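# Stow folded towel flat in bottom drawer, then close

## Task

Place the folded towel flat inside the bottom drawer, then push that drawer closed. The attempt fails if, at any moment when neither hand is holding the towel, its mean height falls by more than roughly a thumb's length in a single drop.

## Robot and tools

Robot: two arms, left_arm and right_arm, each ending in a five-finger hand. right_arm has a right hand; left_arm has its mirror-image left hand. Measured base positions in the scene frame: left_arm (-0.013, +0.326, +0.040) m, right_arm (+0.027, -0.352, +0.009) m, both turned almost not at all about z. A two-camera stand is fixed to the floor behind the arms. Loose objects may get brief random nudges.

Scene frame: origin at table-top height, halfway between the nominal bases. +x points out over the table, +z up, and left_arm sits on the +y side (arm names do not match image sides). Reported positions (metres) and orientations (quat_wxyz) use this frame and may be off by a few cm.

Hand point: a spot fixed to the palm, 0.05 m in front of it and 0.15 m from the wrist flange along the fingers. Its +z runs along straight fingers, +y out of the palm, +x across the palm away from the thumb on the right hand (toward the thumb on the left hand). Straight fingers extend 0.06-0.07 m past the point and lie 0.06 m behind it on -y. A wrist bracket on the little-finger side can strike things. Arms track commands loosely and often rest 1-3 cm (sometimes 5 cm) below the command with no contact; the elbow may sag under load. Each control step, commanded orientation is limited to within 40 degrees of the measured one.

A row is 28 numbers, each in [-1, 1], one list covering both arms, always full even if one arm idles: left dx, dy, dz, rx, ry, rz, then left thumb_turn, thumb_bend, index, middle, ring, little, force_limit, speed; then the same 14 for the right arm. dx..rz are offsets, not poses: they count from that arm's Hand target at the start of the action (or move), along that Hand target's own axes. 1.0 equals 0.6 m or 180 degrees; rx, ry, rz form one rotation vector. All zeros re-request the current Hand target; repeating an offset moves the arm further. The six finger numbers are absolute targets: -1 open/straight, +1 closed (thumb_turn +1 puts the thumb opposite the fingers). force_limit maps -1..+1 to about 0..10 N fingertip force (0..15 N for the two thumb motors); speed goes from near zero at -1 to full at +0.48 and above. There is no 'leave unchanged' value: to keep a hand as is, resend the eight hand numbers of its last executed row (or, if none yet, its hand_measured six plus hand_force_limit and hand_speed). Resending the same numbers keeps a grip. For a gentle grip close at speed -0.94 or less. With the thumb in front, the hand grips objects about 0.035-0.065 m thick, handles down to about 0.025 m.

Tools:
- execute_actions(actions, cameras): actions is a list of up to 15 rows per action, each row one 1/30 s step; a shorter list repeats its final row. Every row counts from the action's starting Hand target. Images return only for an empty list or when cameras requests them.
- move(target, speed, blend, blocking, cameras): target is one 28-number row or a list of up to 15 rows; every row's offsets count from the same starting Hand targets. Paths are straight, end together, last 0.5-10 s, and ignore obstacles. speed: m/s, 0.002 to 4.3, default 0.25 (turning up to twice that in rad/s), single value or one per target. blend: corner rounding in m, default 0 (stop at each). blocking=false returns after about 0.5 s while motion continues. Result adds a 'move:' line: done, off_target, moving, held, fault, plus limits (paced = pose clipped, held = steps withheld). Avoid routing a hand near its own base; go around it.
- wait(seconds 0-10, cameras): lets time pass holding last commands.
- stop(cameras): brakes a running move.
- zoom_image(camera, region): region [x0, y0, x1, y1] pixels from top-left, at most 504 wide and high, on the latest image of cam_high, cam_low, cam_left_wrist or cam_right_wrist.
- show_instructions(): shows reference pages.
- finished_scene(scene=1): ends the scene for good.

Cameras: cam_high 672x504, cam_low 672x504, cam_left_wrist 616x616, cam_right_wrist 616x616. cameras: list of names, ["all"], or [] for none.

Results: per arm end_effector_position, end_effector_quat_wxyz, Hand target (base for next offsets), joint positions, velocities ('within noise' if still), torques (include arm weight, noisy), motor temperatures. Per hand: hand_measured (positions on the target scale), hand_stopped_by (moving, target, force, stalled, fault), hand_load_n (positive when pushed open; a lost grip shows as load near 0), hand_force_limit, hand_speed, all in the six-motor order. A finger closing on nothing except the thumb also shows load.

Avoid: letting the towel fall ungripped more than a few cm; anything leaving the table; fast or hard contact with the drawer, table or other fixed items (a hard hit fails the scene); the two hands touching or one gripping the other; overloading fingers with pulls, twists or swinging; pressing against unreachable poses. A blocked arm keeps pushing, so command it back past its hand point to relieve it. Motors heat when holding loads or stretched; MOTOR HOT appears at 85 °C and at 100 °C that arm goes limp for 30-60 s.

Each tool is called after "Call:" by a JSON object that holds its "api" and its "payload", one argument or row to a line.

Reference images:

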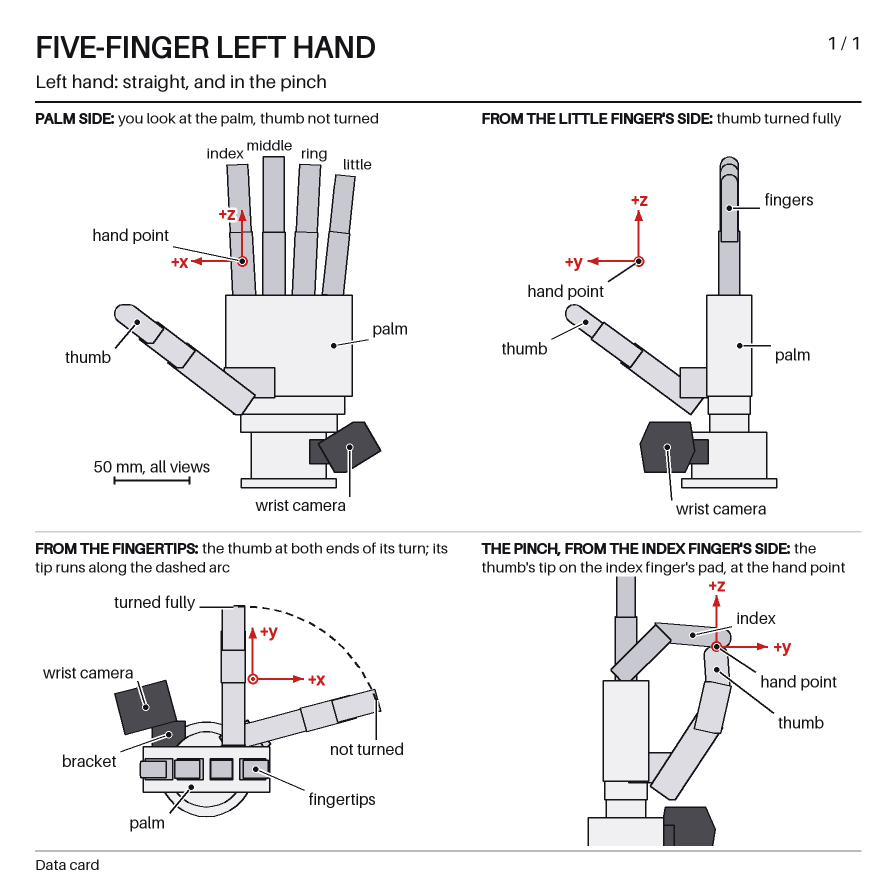

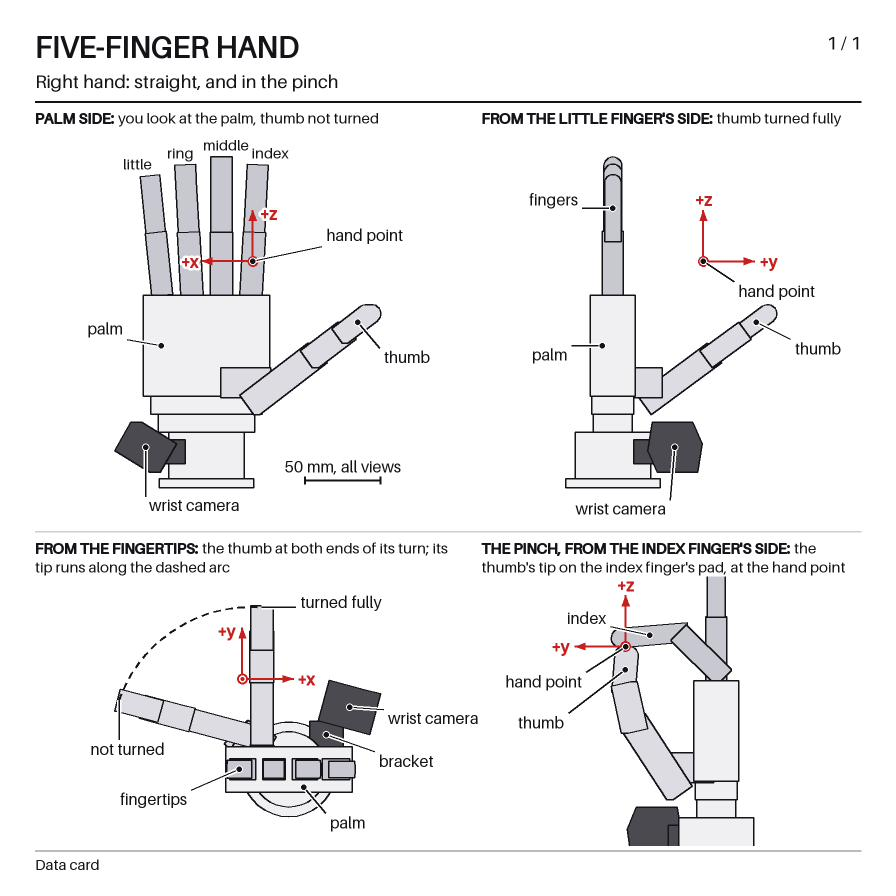

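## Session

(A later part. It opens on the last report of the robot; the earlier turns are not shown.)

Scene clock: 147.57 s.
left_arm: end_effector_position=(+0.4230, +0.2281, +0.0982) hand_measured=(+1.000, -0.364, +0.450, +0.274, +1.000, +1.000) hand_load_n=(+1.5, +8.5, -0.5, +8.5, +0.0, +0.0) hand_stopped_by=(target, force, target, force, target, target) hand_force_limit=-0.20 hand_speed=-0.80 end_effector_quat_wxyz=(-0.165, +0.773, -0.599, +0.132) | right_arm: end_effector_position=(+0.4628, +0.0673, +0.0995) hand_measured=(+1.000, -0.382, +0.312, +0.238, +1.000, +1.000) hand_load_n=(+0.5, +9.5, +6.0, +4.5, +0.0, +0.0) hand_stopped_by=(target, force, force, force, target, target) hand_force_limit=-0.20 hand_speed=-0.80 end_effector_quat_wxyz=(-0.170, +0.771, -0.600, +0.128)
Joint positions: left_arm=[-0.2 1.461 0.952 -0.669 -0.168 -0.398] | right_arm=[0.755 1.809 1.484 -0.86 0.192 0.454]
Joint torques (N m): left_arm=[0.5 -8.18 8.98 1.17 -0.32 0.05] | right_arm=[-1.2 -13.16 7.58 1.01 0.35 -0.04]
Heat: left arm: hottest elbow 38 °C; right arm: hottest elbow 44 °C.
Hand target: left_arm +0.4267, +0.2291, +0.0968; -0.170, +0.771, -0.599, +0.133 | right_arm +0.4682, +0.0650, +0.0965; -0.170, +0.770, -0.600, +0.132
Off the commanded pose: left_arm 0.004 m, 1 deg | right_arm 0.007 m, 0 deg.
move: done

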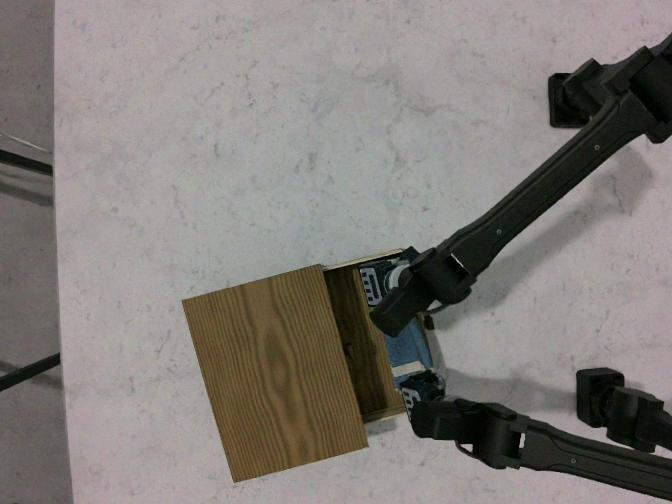

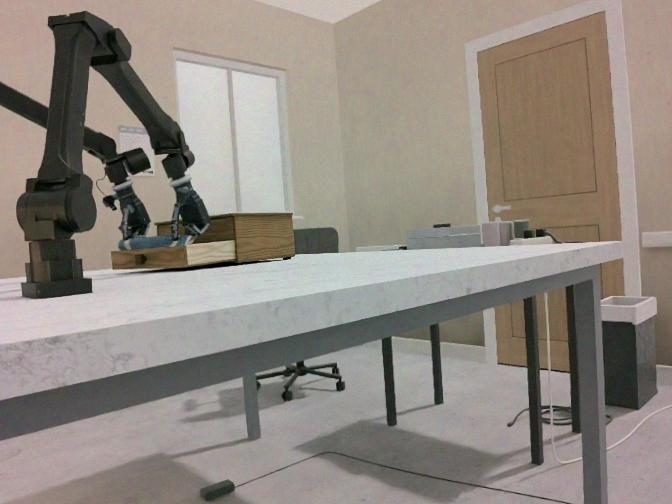

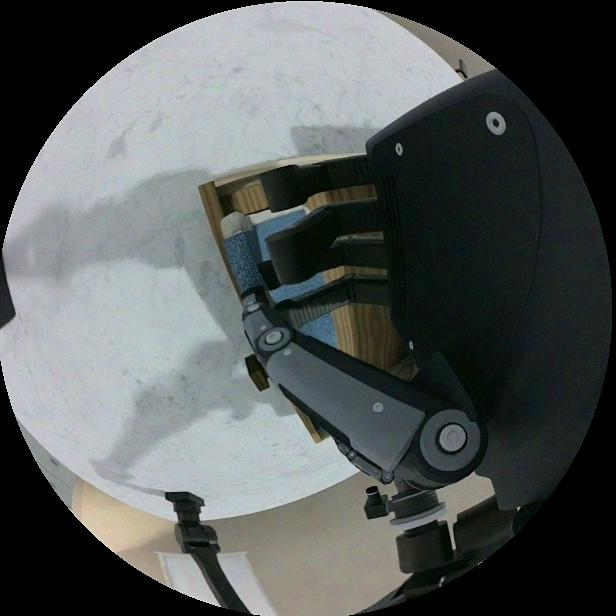

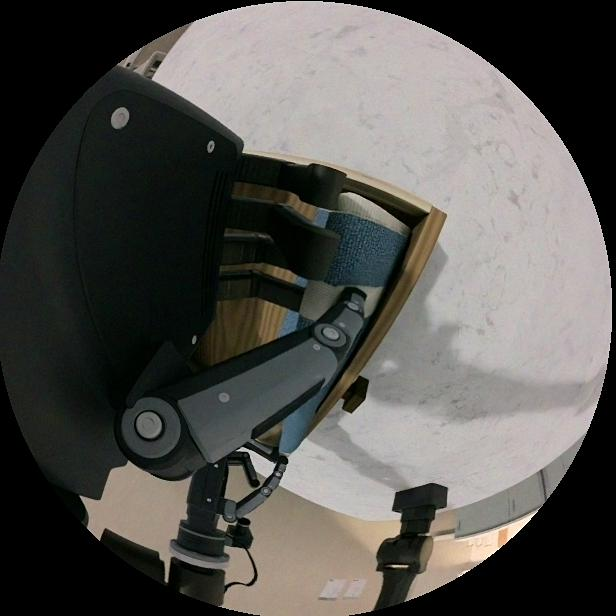

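Call:
{"api": "move", "payload": {
  "target": [0,0.0087,0.0658,0,0,0,1,-0.1,0.45,0.45,1,1,-0.2,-0.8,0,0.0087,0.0658,0,0,0,1,-0.1,0.45,0.45,1,1,-0.2,-0.8],
  "speed": 0.05,
  "cameras": ["cam_low","cam_left_wrist","cam_right_wrist","cam_high"]
}}

Call:
{"api": "zoom_image", "payload": {
  "camera": "cam_high",
  "region": [290, 220, 490, 440]
}}

Call:
{"api": "zoom_image", "payload": {
  "camera": "cam_low",
  "region": [90, 150, 270, 290]
}}

Call:
{"api": "zoom_image", "payload": {
  "camera": "cam_left_wrist",
  "region": [120, 140, 420, 440]
}}

Call:
{"api": "zoom_image", "payload": {
  "camera": "cam_right_wrist",
  "region": [230, 140, 530, 440]
}}

Scene clock: 149.93 s.
left_arm: end_effector_position=(+0.4333, +0.2264, +0.0602) hand_measured=(+1.000, -0.364, +0.450, +0.274, +1.000, +1.000) hand_load_n=(+1.5, +8.0, +0.0, +8.0, +0.0, +0.0) hand_stopped_by=(target, force, target, force, target, target) hand_force_limit=-0.20 hand_speed=-0.80 end_effector_quat_wxyz=(-0.165, +0.772, -0.599, +0.131) | right_arm: end_effector_position=(+0.4737, +0.0735, +0.0676) hand_measured=(+1.000, -0.382, +0.312, +0.238, +1.000, +1.000) hand_load_n=(+0.0, +9.5, +5.0, +5.0, +0.5, +0.0) hand_stopped_by=(target, force, force, force, target, target) hand_force_limit=-0.20 hand_speed=-0.80 end_effector_quat_wxyz=(-0.175, +0.769, -0.600, +0.130)
Joint positions: left_arm=[-0.2 1.546 0.93 -0.563 -0.169 -0.397] | right_arm=[0.751 1.862 1.469 -0.781 0.193 0.452]
Joint torques (N m): left_arm=[1.38 -8.76 8.53 1.17 -0.12 0.13] | right_arm=[-0.85 -13.39 7.49 1.2 0.15 -0.16]
Heat: left arm: hottest elbow 38 °C; right arm: hottest elbow 43 °C.
Hand target: left_arm +0.4383, +0.2320, +0.0588; -0.170, +0.771, -0.599, +0.133 | right_arm +0.4797, +0.0681, +0.0587; -0.171, +0.770, -0.600, +0.132
Off the commanded pose: left_arm 0.008 m, 1 deg | right_arm 0.012 m, 1 deg.
move: off_target (right_arm)

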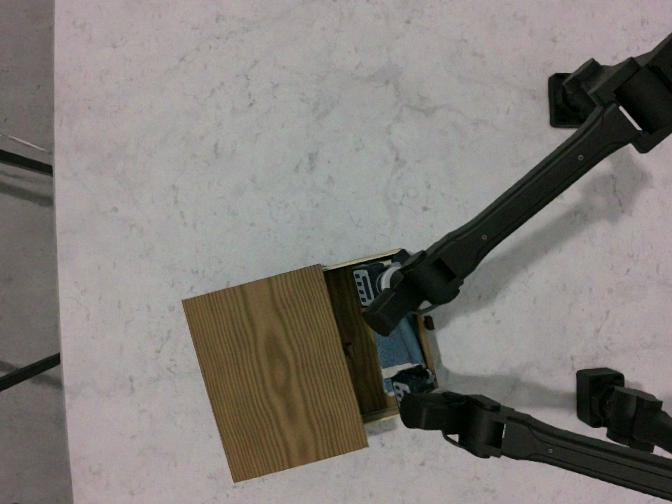

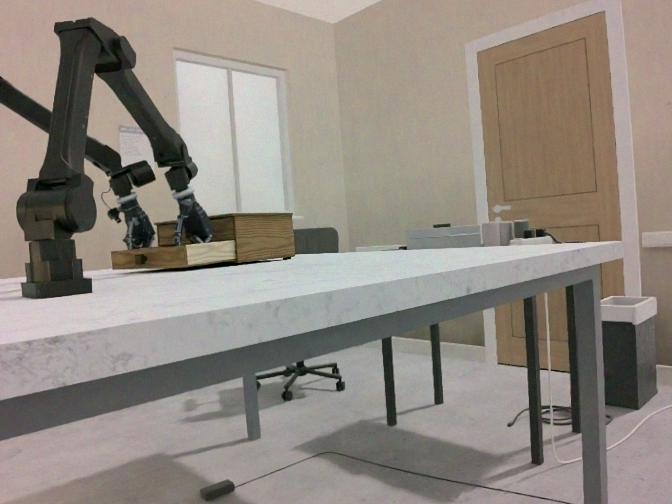

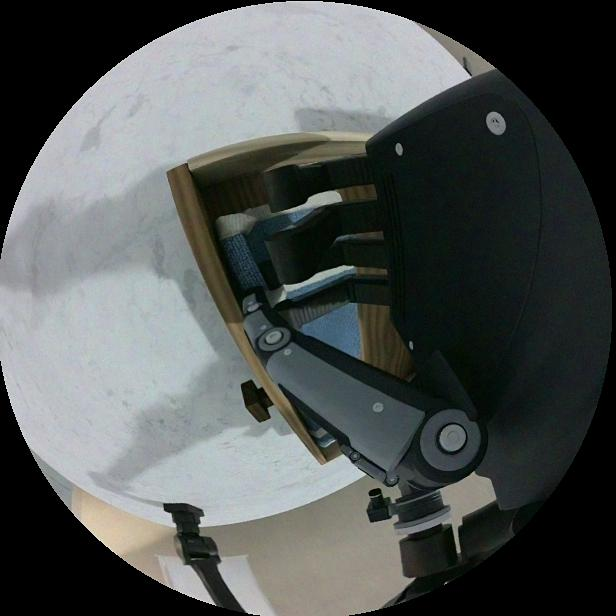

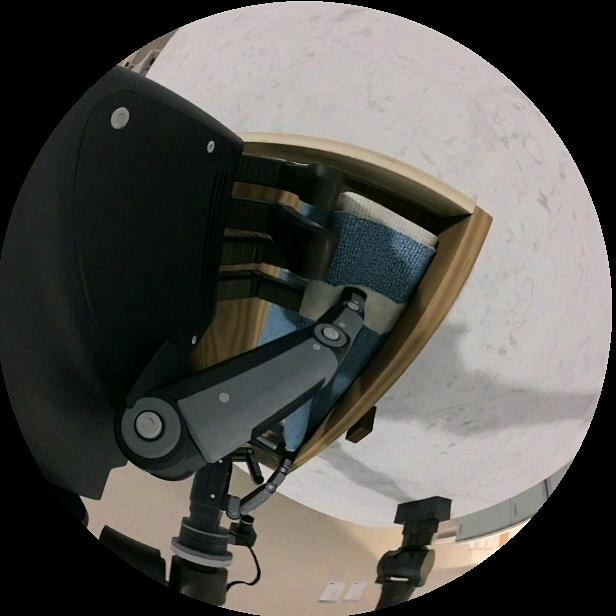

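Scaled by 2.291.

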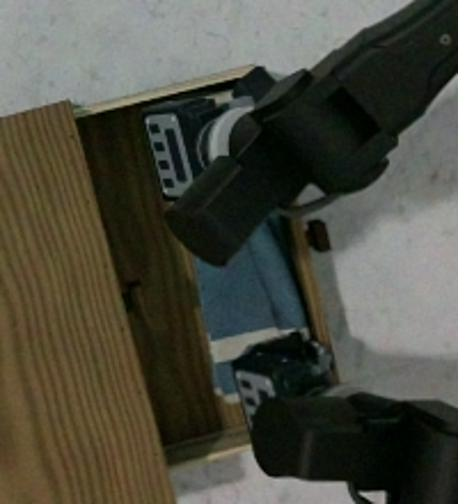

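Scaled by 2.800.

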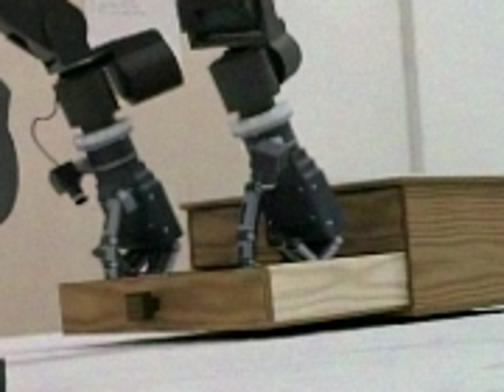

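Scaled by 1.680 from the camera's 616x616 image, which has a finer 880x880 frame.

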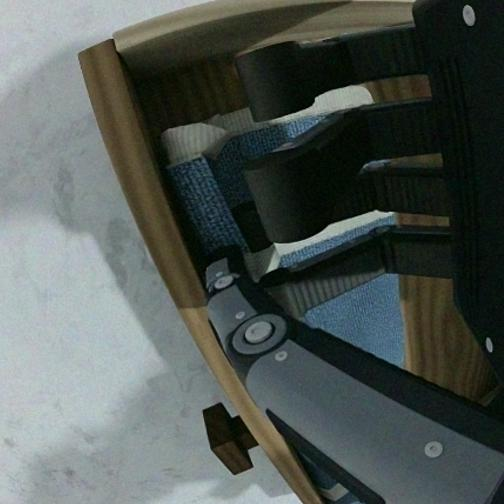

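Scaled by 1.680 from the camera's 616x616 image, which has a finer 880x880 frame.

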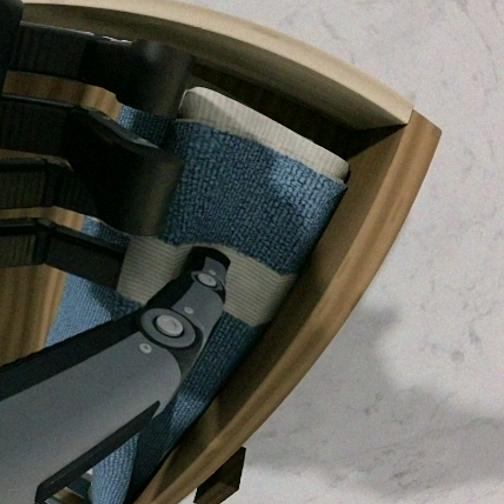

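Call:
{"api": "move", "payload": {
  "target": [0,-0.0139,0.0175,0,0,0,1,-0.1,0.45,0.45,1,1,-0.2,-0.8,0,-0.0139,0.0175,0,0,0,1,-0.1,0.45,0.45,1,1,-0.2,-0.8],
  "speed": 0.05
}}

Call:
{"api": "move", "payload": {
  "target": [0,0,0,0,0,0,1,-0.65,0,0,1,1,-0.2,-0.7,0,0,0,0,0,0,1,-0.65,0,0,1,1,-0.2,-0.7],
  "speed": 0.05,
  "cameras": ["cam_low","cam_left_wrist","cam_right_wrist","cam_high"]
}}

Call:
{"api": "zoom_image", "payload": {
  "camera": "cam_left_wrist",
  "region": [120, 140, 420, 440]
}}

Call:
{"api": "zoom_image", "payload": {
  "camera": "cam_right_wrist",
  "region": [230, 140, 530, 440]
}}

Scene clock: 152.07 s.
left_arm: end_effector_position=(+0.4364, +0.2292, +0.0503) hand_measured=(+1.000, -0.364, +0.450, +0.274, +1.000, +1.000) hand_load_n=(+1.5, +8.0, +0.0, +7.5, +0.0, +0.0) hand_stopped_by=(target, force, target, force, target, target) hand_force_limit=-0.20 hand_speed=-0.80 end_effector_quat_wxyz=(-0.164, +0.773, -0.599, +0.129) | right_arm: end_effector_position=(+0.4758, +0.0722, +0.0579) hand_measured=(+1.000, -0.382, +0.312, +0.238, +1.000, +1.000) hand_load_n=(+0.5, +10.0, +5.5, +5.0, +0.0, +0.0) hand_stopped_by=(target, force, force, force, target, target) hand_force_limit=-0.20 hand_speed=-0.80 end_effector_quat_wxyz=(-0.170, +0.770, -0.602, +0.128)
Joint positions: left_arm=[-0.192 1.572 0.93 -0.542 -0.167 -0.392] | right_arm=[0.746 1.879 1.469 -0.774 0.188 0.45]
Joint torques (N m): left_arm=[1.67 -8.29 10.36 0.9 -0.03 0.17] | right_arm=[-0.32 -11.63 9.57 1.16 0.25 -0.19]
Heat: left arm: hottest elbow 38 °C; right arm: hottest elbow 43 °C.
Hand target: left_arm +0.4499, +0.2349, +0.0528; -0.170, +0.771, -0.600, +0.133 | right_arm +0.4913, +0.0712, +0.0526; -0.171, +0.770, -0.600, +0.132
Off the commanded pose: left_arm 0.015 m, 1 deg | right_arm 0.016 m, 1 deg.
move: off_target (left_arm, right_arm)

Scene clock: 153.00 s.
left_arm: end_effector_position=(+0.4428, +0.2304, +0.0525) hand_measured=(+1.000, -0.646, +0.000, +0.002, +1.000, +1.000) hand_load_n=(+0.5, -6.0, +0.0, -3.0, +0.0, +0.0) hand_stopped_by=(target, target, target, target, target, target) hand_force_limit=-0.20 hand_speed=-0.70 end_effector_quat_wxyz=(-0.169, +0.772, -0.598, +0.136) | right_arm: end_effector_position=(+0.4797, +0.0748, +0.0669) hand_measured=(+1.000, -0.650, +0.000, +0.002, +1.000, +1.000) hand_load_n=(+0.0, +0.0, -0.5, -8.0, +0.0, +0.0) hand_stopped_by=(target, target, target, target, target, target) hand_force_limit=-0.20 hand_speed=-0.70 end_effector_quat_wxyz=(-0.179, +0.770, -0.598, +0.129)
Joint positions: left_arm=[-0.188 1.573 0.936 -0.528 -0.166 -0.385] | right_arm=[0.745 1.871 1.48 -0.774 0.187 0.441]
Joint torques (N m): left_arm=[1.38 -8.41 9.96 0.42 -0.05 0.12] | right_arm=[-1.67 -11.34 8.66 0.87 0.26 -0.13]
Heat: left arm: hottest elbow 38 °C; right arm: hottest elbow 44 °C.
Hand target: left_arm +0.4498, +0.2350, +0.0526; -0.170, +0.771, -0.600, +0.133 | right_arm +0.4914, +0.0710, +0.0526; -0.171, +0.770, -0.600, +0.132
Off the commanded pose: left_arm 0.008 m, 0 deg | right_arm 0.019 m, 1 deg.
move: off_target (right_arm)

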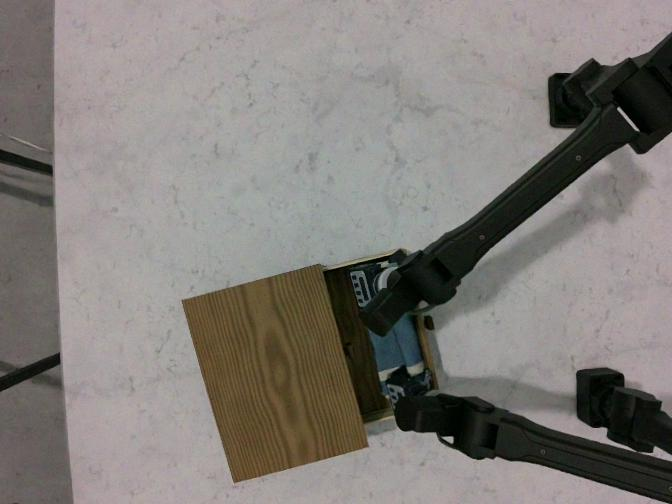

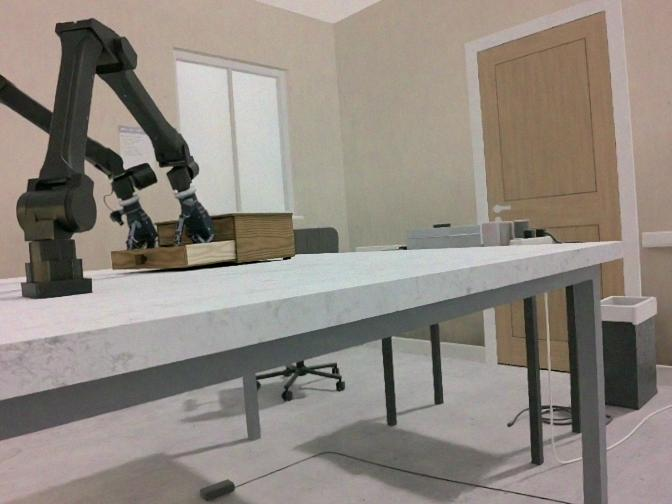

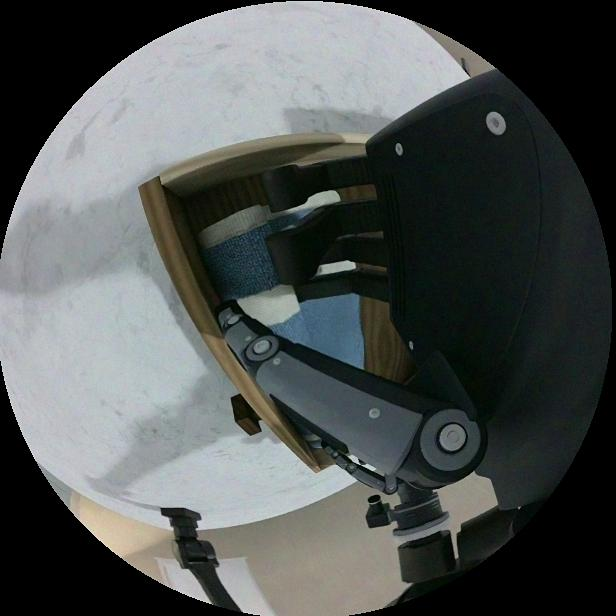

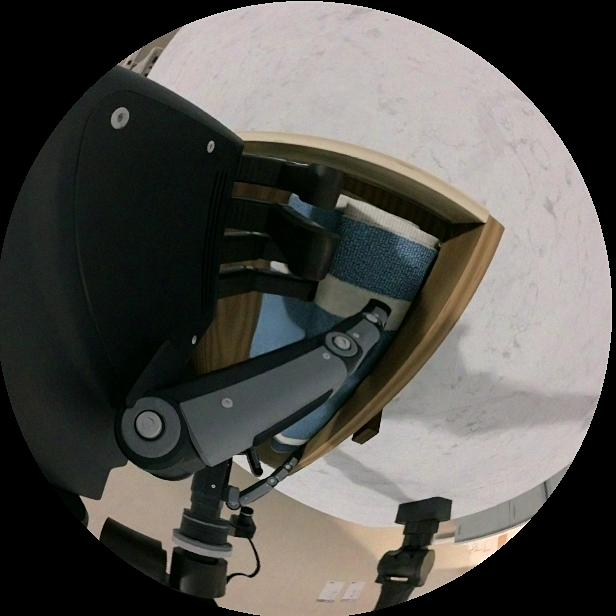

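Scaled by 1.680 from the camera's 616x616 image, which has a finer 880x880 frame.

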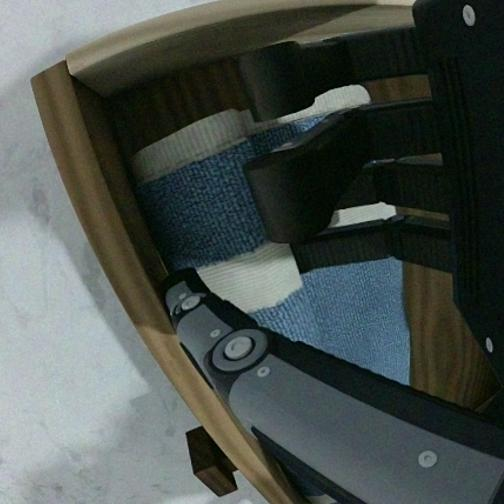

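Scaled by 1.680 from the camera's 616x616 image, which has a finer 880x880 frame.

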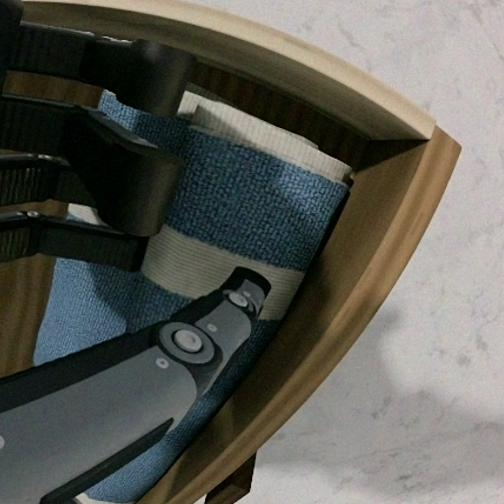

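Call:
{"api": "move", "payload": {
  "target": [0,-0.0498,-0.087,0,0,0,1,-0.65,0,0,1,1,-0.2,-0.7,0,-0.0498,-0.087,0,0,0,1,-0.65,0,0,1,1,-0.2,-0.7],
  "speed": 0.08,
  "cameras": ["cam_low","cam_left_wrist","cam_right_wrist","cam_high"]
}}

Call:
{"api": "zoom_image", "payload": {
  "camera": "cam_high",
  "region": [290, 220, 490, 440]
}}

Call:
{"api": "zoom_image", "payload": {
  "camera": "cam_left_wrist",
  "region": [120, 140, 420, 440]
}}

Call:
{"api": "zoom_image", "payload": {
  "camera": "cam_right_wrist",
  "region": [230, 140, 530, 440]
}}

Scene clock: 155.07 s.
left_arm: end_effector_position=(+0.4338, +0.2342, +0.0895) hand_measured=(+1.000, -0.648, +0.000, +0.000, +1.000, +1.000) hand_load_n=(+0.0, +0.0, +0.0, +0.0, +0.0, +0.0) hand_stopped_by=(target, target, target, target, target, target) hand_force_limit=-0.20 hand_speed=-0.70 end_effector_quat_wxyz=(-0.158, +0.774, -0.603, +0.113) | right_arm: end_effector_position=(+0.4775, +0.0653, +0.0872) hand_measured=(+1.000, -0.650, +0.000, +0.002, +1.000, +1.000) hand_load_n=(+0.0, +0.0, +0.0, +0.0, +0.0, +0.0) hand_stopped_by=(target, target, target, target, target, target) hand_force_limit=-0.20 hand_speed=-0.70 end_effector_quat_wxyz=(-0.148, +0.775, -0.601, +0.125)
Joint positions: left_arm=[-0.183 1.521 0.999 -0.694 -0.167 -0.38] | right_arm=[0.736 1.871 1.548 -0.904 0.188 0.437]
Joint torques (N m): left_arm=[1.38 -10.29 12.78 0.17 0.03 0.11] | right_arm=[-0.62 -14.27 11.33 0.49 0.23 -0.05]
Heat: left arm: hottest elbow 38 °C; right arm: hottest elbow 44 °C.
Hand target: left_arm +0.4548, +0.2363, +0.1127; -0.170, +0.771, -0.599, +0.133 | right_arm +0.4963, +0.0722, +0.1125; -0.171, +0.770, -0.600, +0.132
Off the commanded pose: left_arm 0.031 m, 3 deg | right_arm 0.032 m, 3 deg.
move: off_target (left_arm, right_arm)

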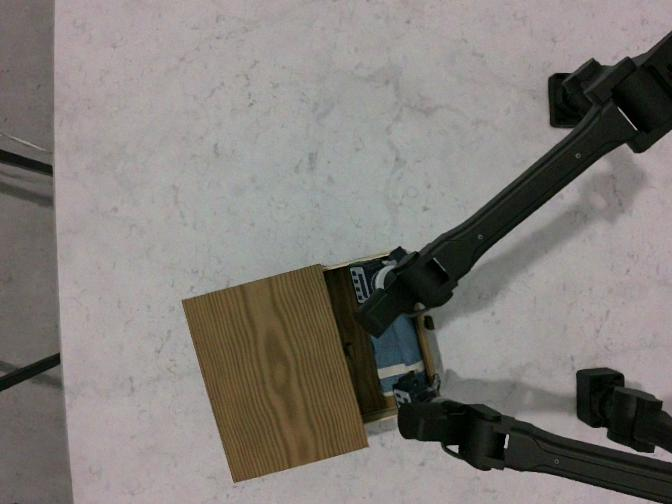

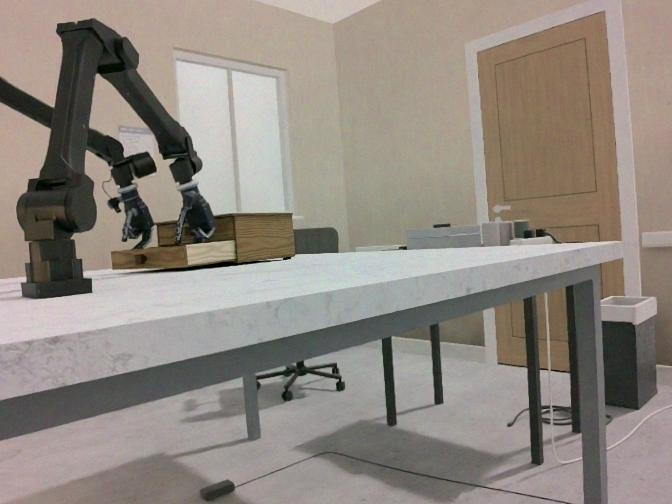

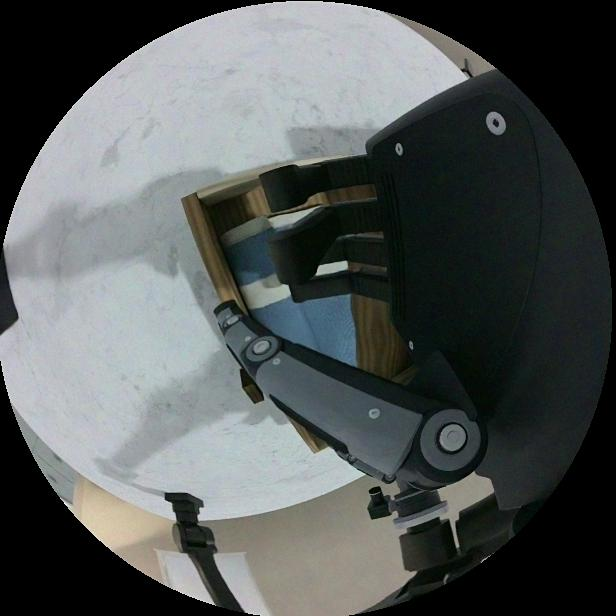

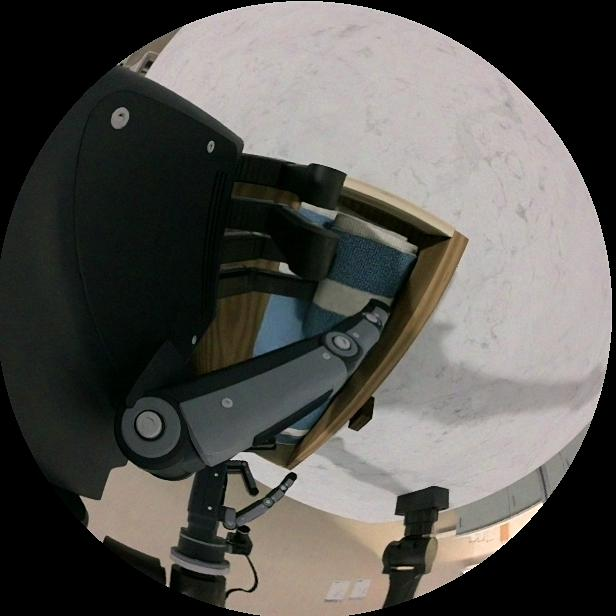

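Scaled by 2.291.

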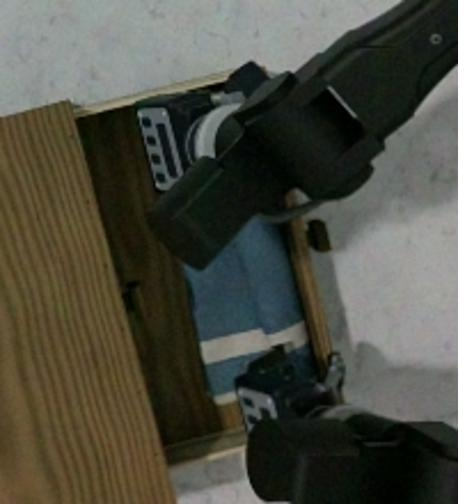

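Scaled by 1.680 from the camera's 616x616 image, which has a finer 880x880 frame.

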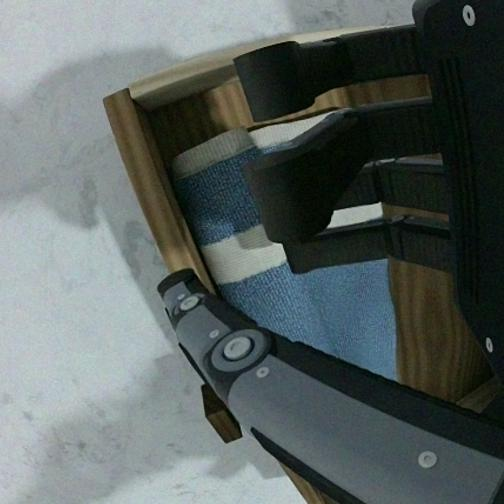

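Scaled by 1.680 from the camera's 616x616 image, which has a finer 880x880 frame.

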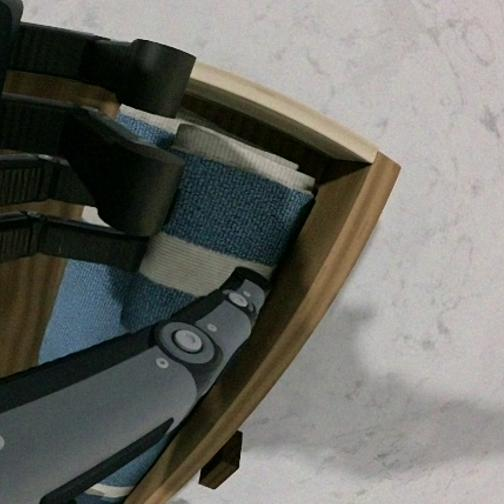

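Call:
{"api": "move", "payload": {
  "target": [
    [0,-0.07,-0.15,0,0,0,1,-0.65,0,0,1,1,-0.2,-0.7,0,-0.07,-0.15,0,0,0,1,-0.65,0,0,1,1,-0.2,-0.7],
    [-0.15,0.12,-0.25,0,0,0,1,-0.65,0,0,1,1,-0.2,-0.7,0.35,0.15,-0.25,0,0,0,1,-0.65,0,0,1,1,-0.2,-0.7]
  ],
  "speed": 0.2,
  "blend": [0.02,0],
  "cameras": ["cam_low","cam_left_wrist","cam_right_wrist","cam_high"]
}}

Call:
{"api": "zoom_image", "payload": {
  "camera": "cam_high",
  "region": [290, 230, 470, 430]
}}

Call:
{"api": "zoom_image", "payload": {
  "camera": "cam_left_wrist",
  "region": [120, 140, 420, 440]
}}

Call:
{"api": "zoom_image", "payload": {
  "camera": "cam_right_wrist",
  "region": [230, 240, 530, 540]
}}

Scene clock: 158.77 s.
left_arm: end_effector_position=(+0.3100, +0.2875, +0.2153) hand_measured=(+1.000, -0.648, +0.000, +0.000, +1.000, +1.000) hand_load_n=(+0.0, +0.0, +0.0, +0.0, +0.0, +0.0) hand_stopped_by=(target, target, target, target, target, target) hand_force_limit=-0.20 hand_speed=-0.70 end_effector_quat_wxyz=(-0.169, +0.771, -0.599, +0.134) | right_arm: end_effector_position=(+0.4035, -0.1644, +0.2064) hand_measured=(+1.000, -0.650, +0.000, +0.002, +1.000, +1.000) hand_load_n=(+0.0, +0.0, +0.0, +0.0, +0.0, +0.0) hand_stopped_by=(target, target, target, target, target, target) hand_force_limit=-0.20 hand_speed=-0.70 end_effector_quat_wxyz=(-0.163, +0.771, -0.602, +0.127)
Joint positions: left_arm=[-0.071 1.014 0.9 -1.038 -0.121 -0.273] | right_arm=[0.415 1.294 1.173 -1.038 0.062 0.143]
Joint torques (N m): left_arm=[1.49 -4.37 10.26 0.32 0.1 0.1] | right_arm=[-0.56 -8.18 7.99 1.32 -0.03 -0.15]
Heat: left arm: hottest elbow 38 °C; right arm: hottest elbow 44 °C.
Hand target: left_arm +0.3081, +0.2921, +0.2184; -0.170, +0.771, -0.600, +0.133 | right_arm +0.4074, -0.1670, +0.2104; -0.171, +0.770, -0.600, +0.132
Off the commanded pose: left_arm 0.006 m, 0 deg | right_arm 0.006 m, 1 deg.
move: done

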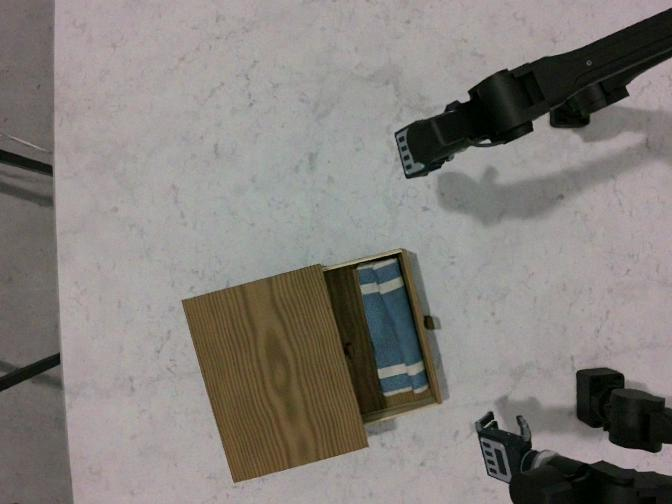

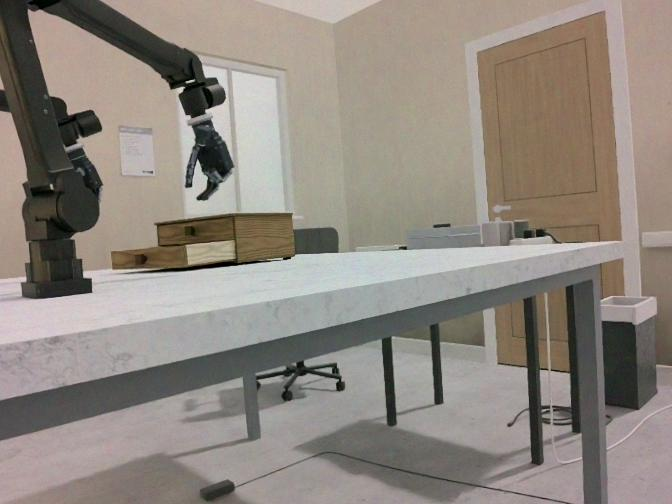

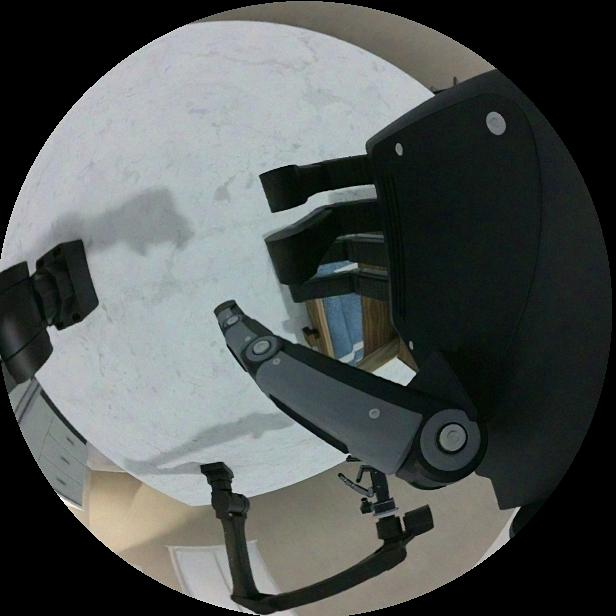

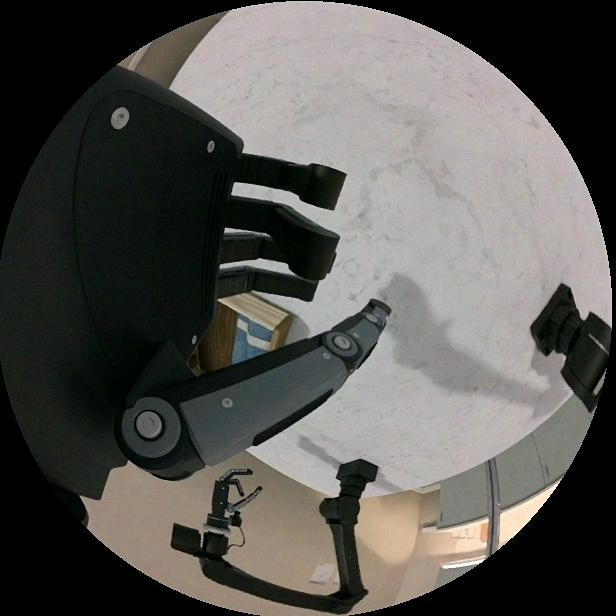

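Scaled by 2.520.

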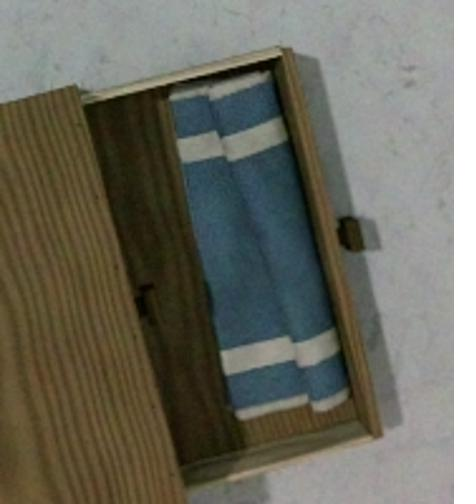

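Scaled by 1.680 from the camera's 616x616 image, which has a finer 880x880 frame.

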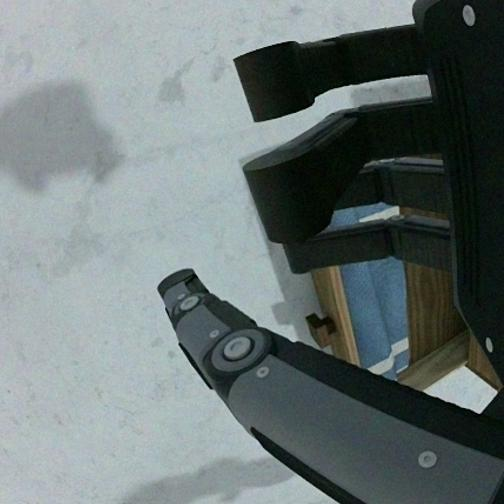

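Scaled by 1.680 from the camera's 616x616 image, which has a finer 880x880 frame.

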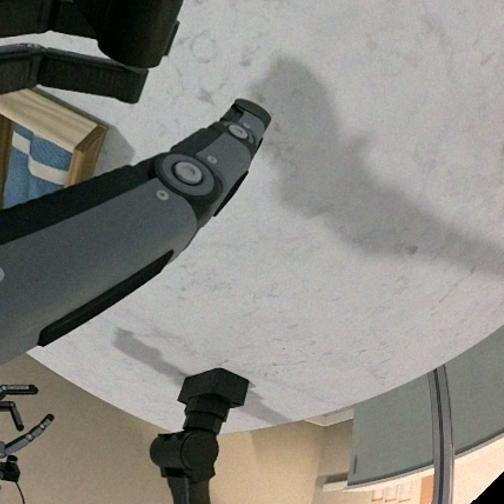

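Call:
{"api": "zoom_image", "payload": {
  "camera": "cam_high",
  "region": [330, 240, 450, 330]
}}

Call:
{"api": "zoom_image", "payload": {
  "camera": "cam_high",
  "region": [350, 320, 450, 420]
}}

Scaled by 4.200.

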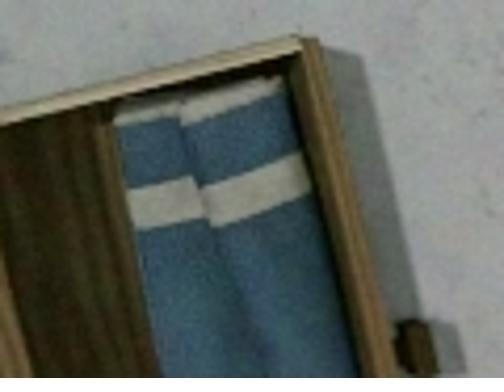

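Scaled by 5.040.

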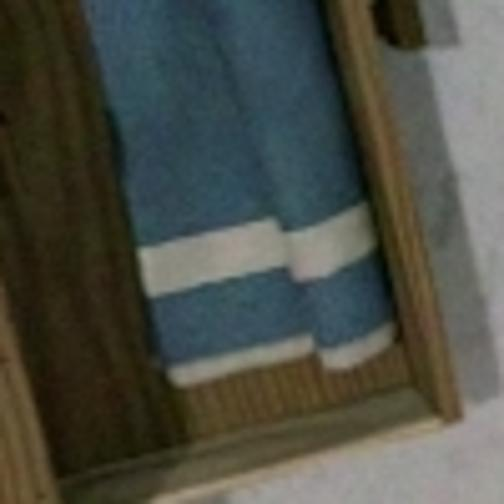

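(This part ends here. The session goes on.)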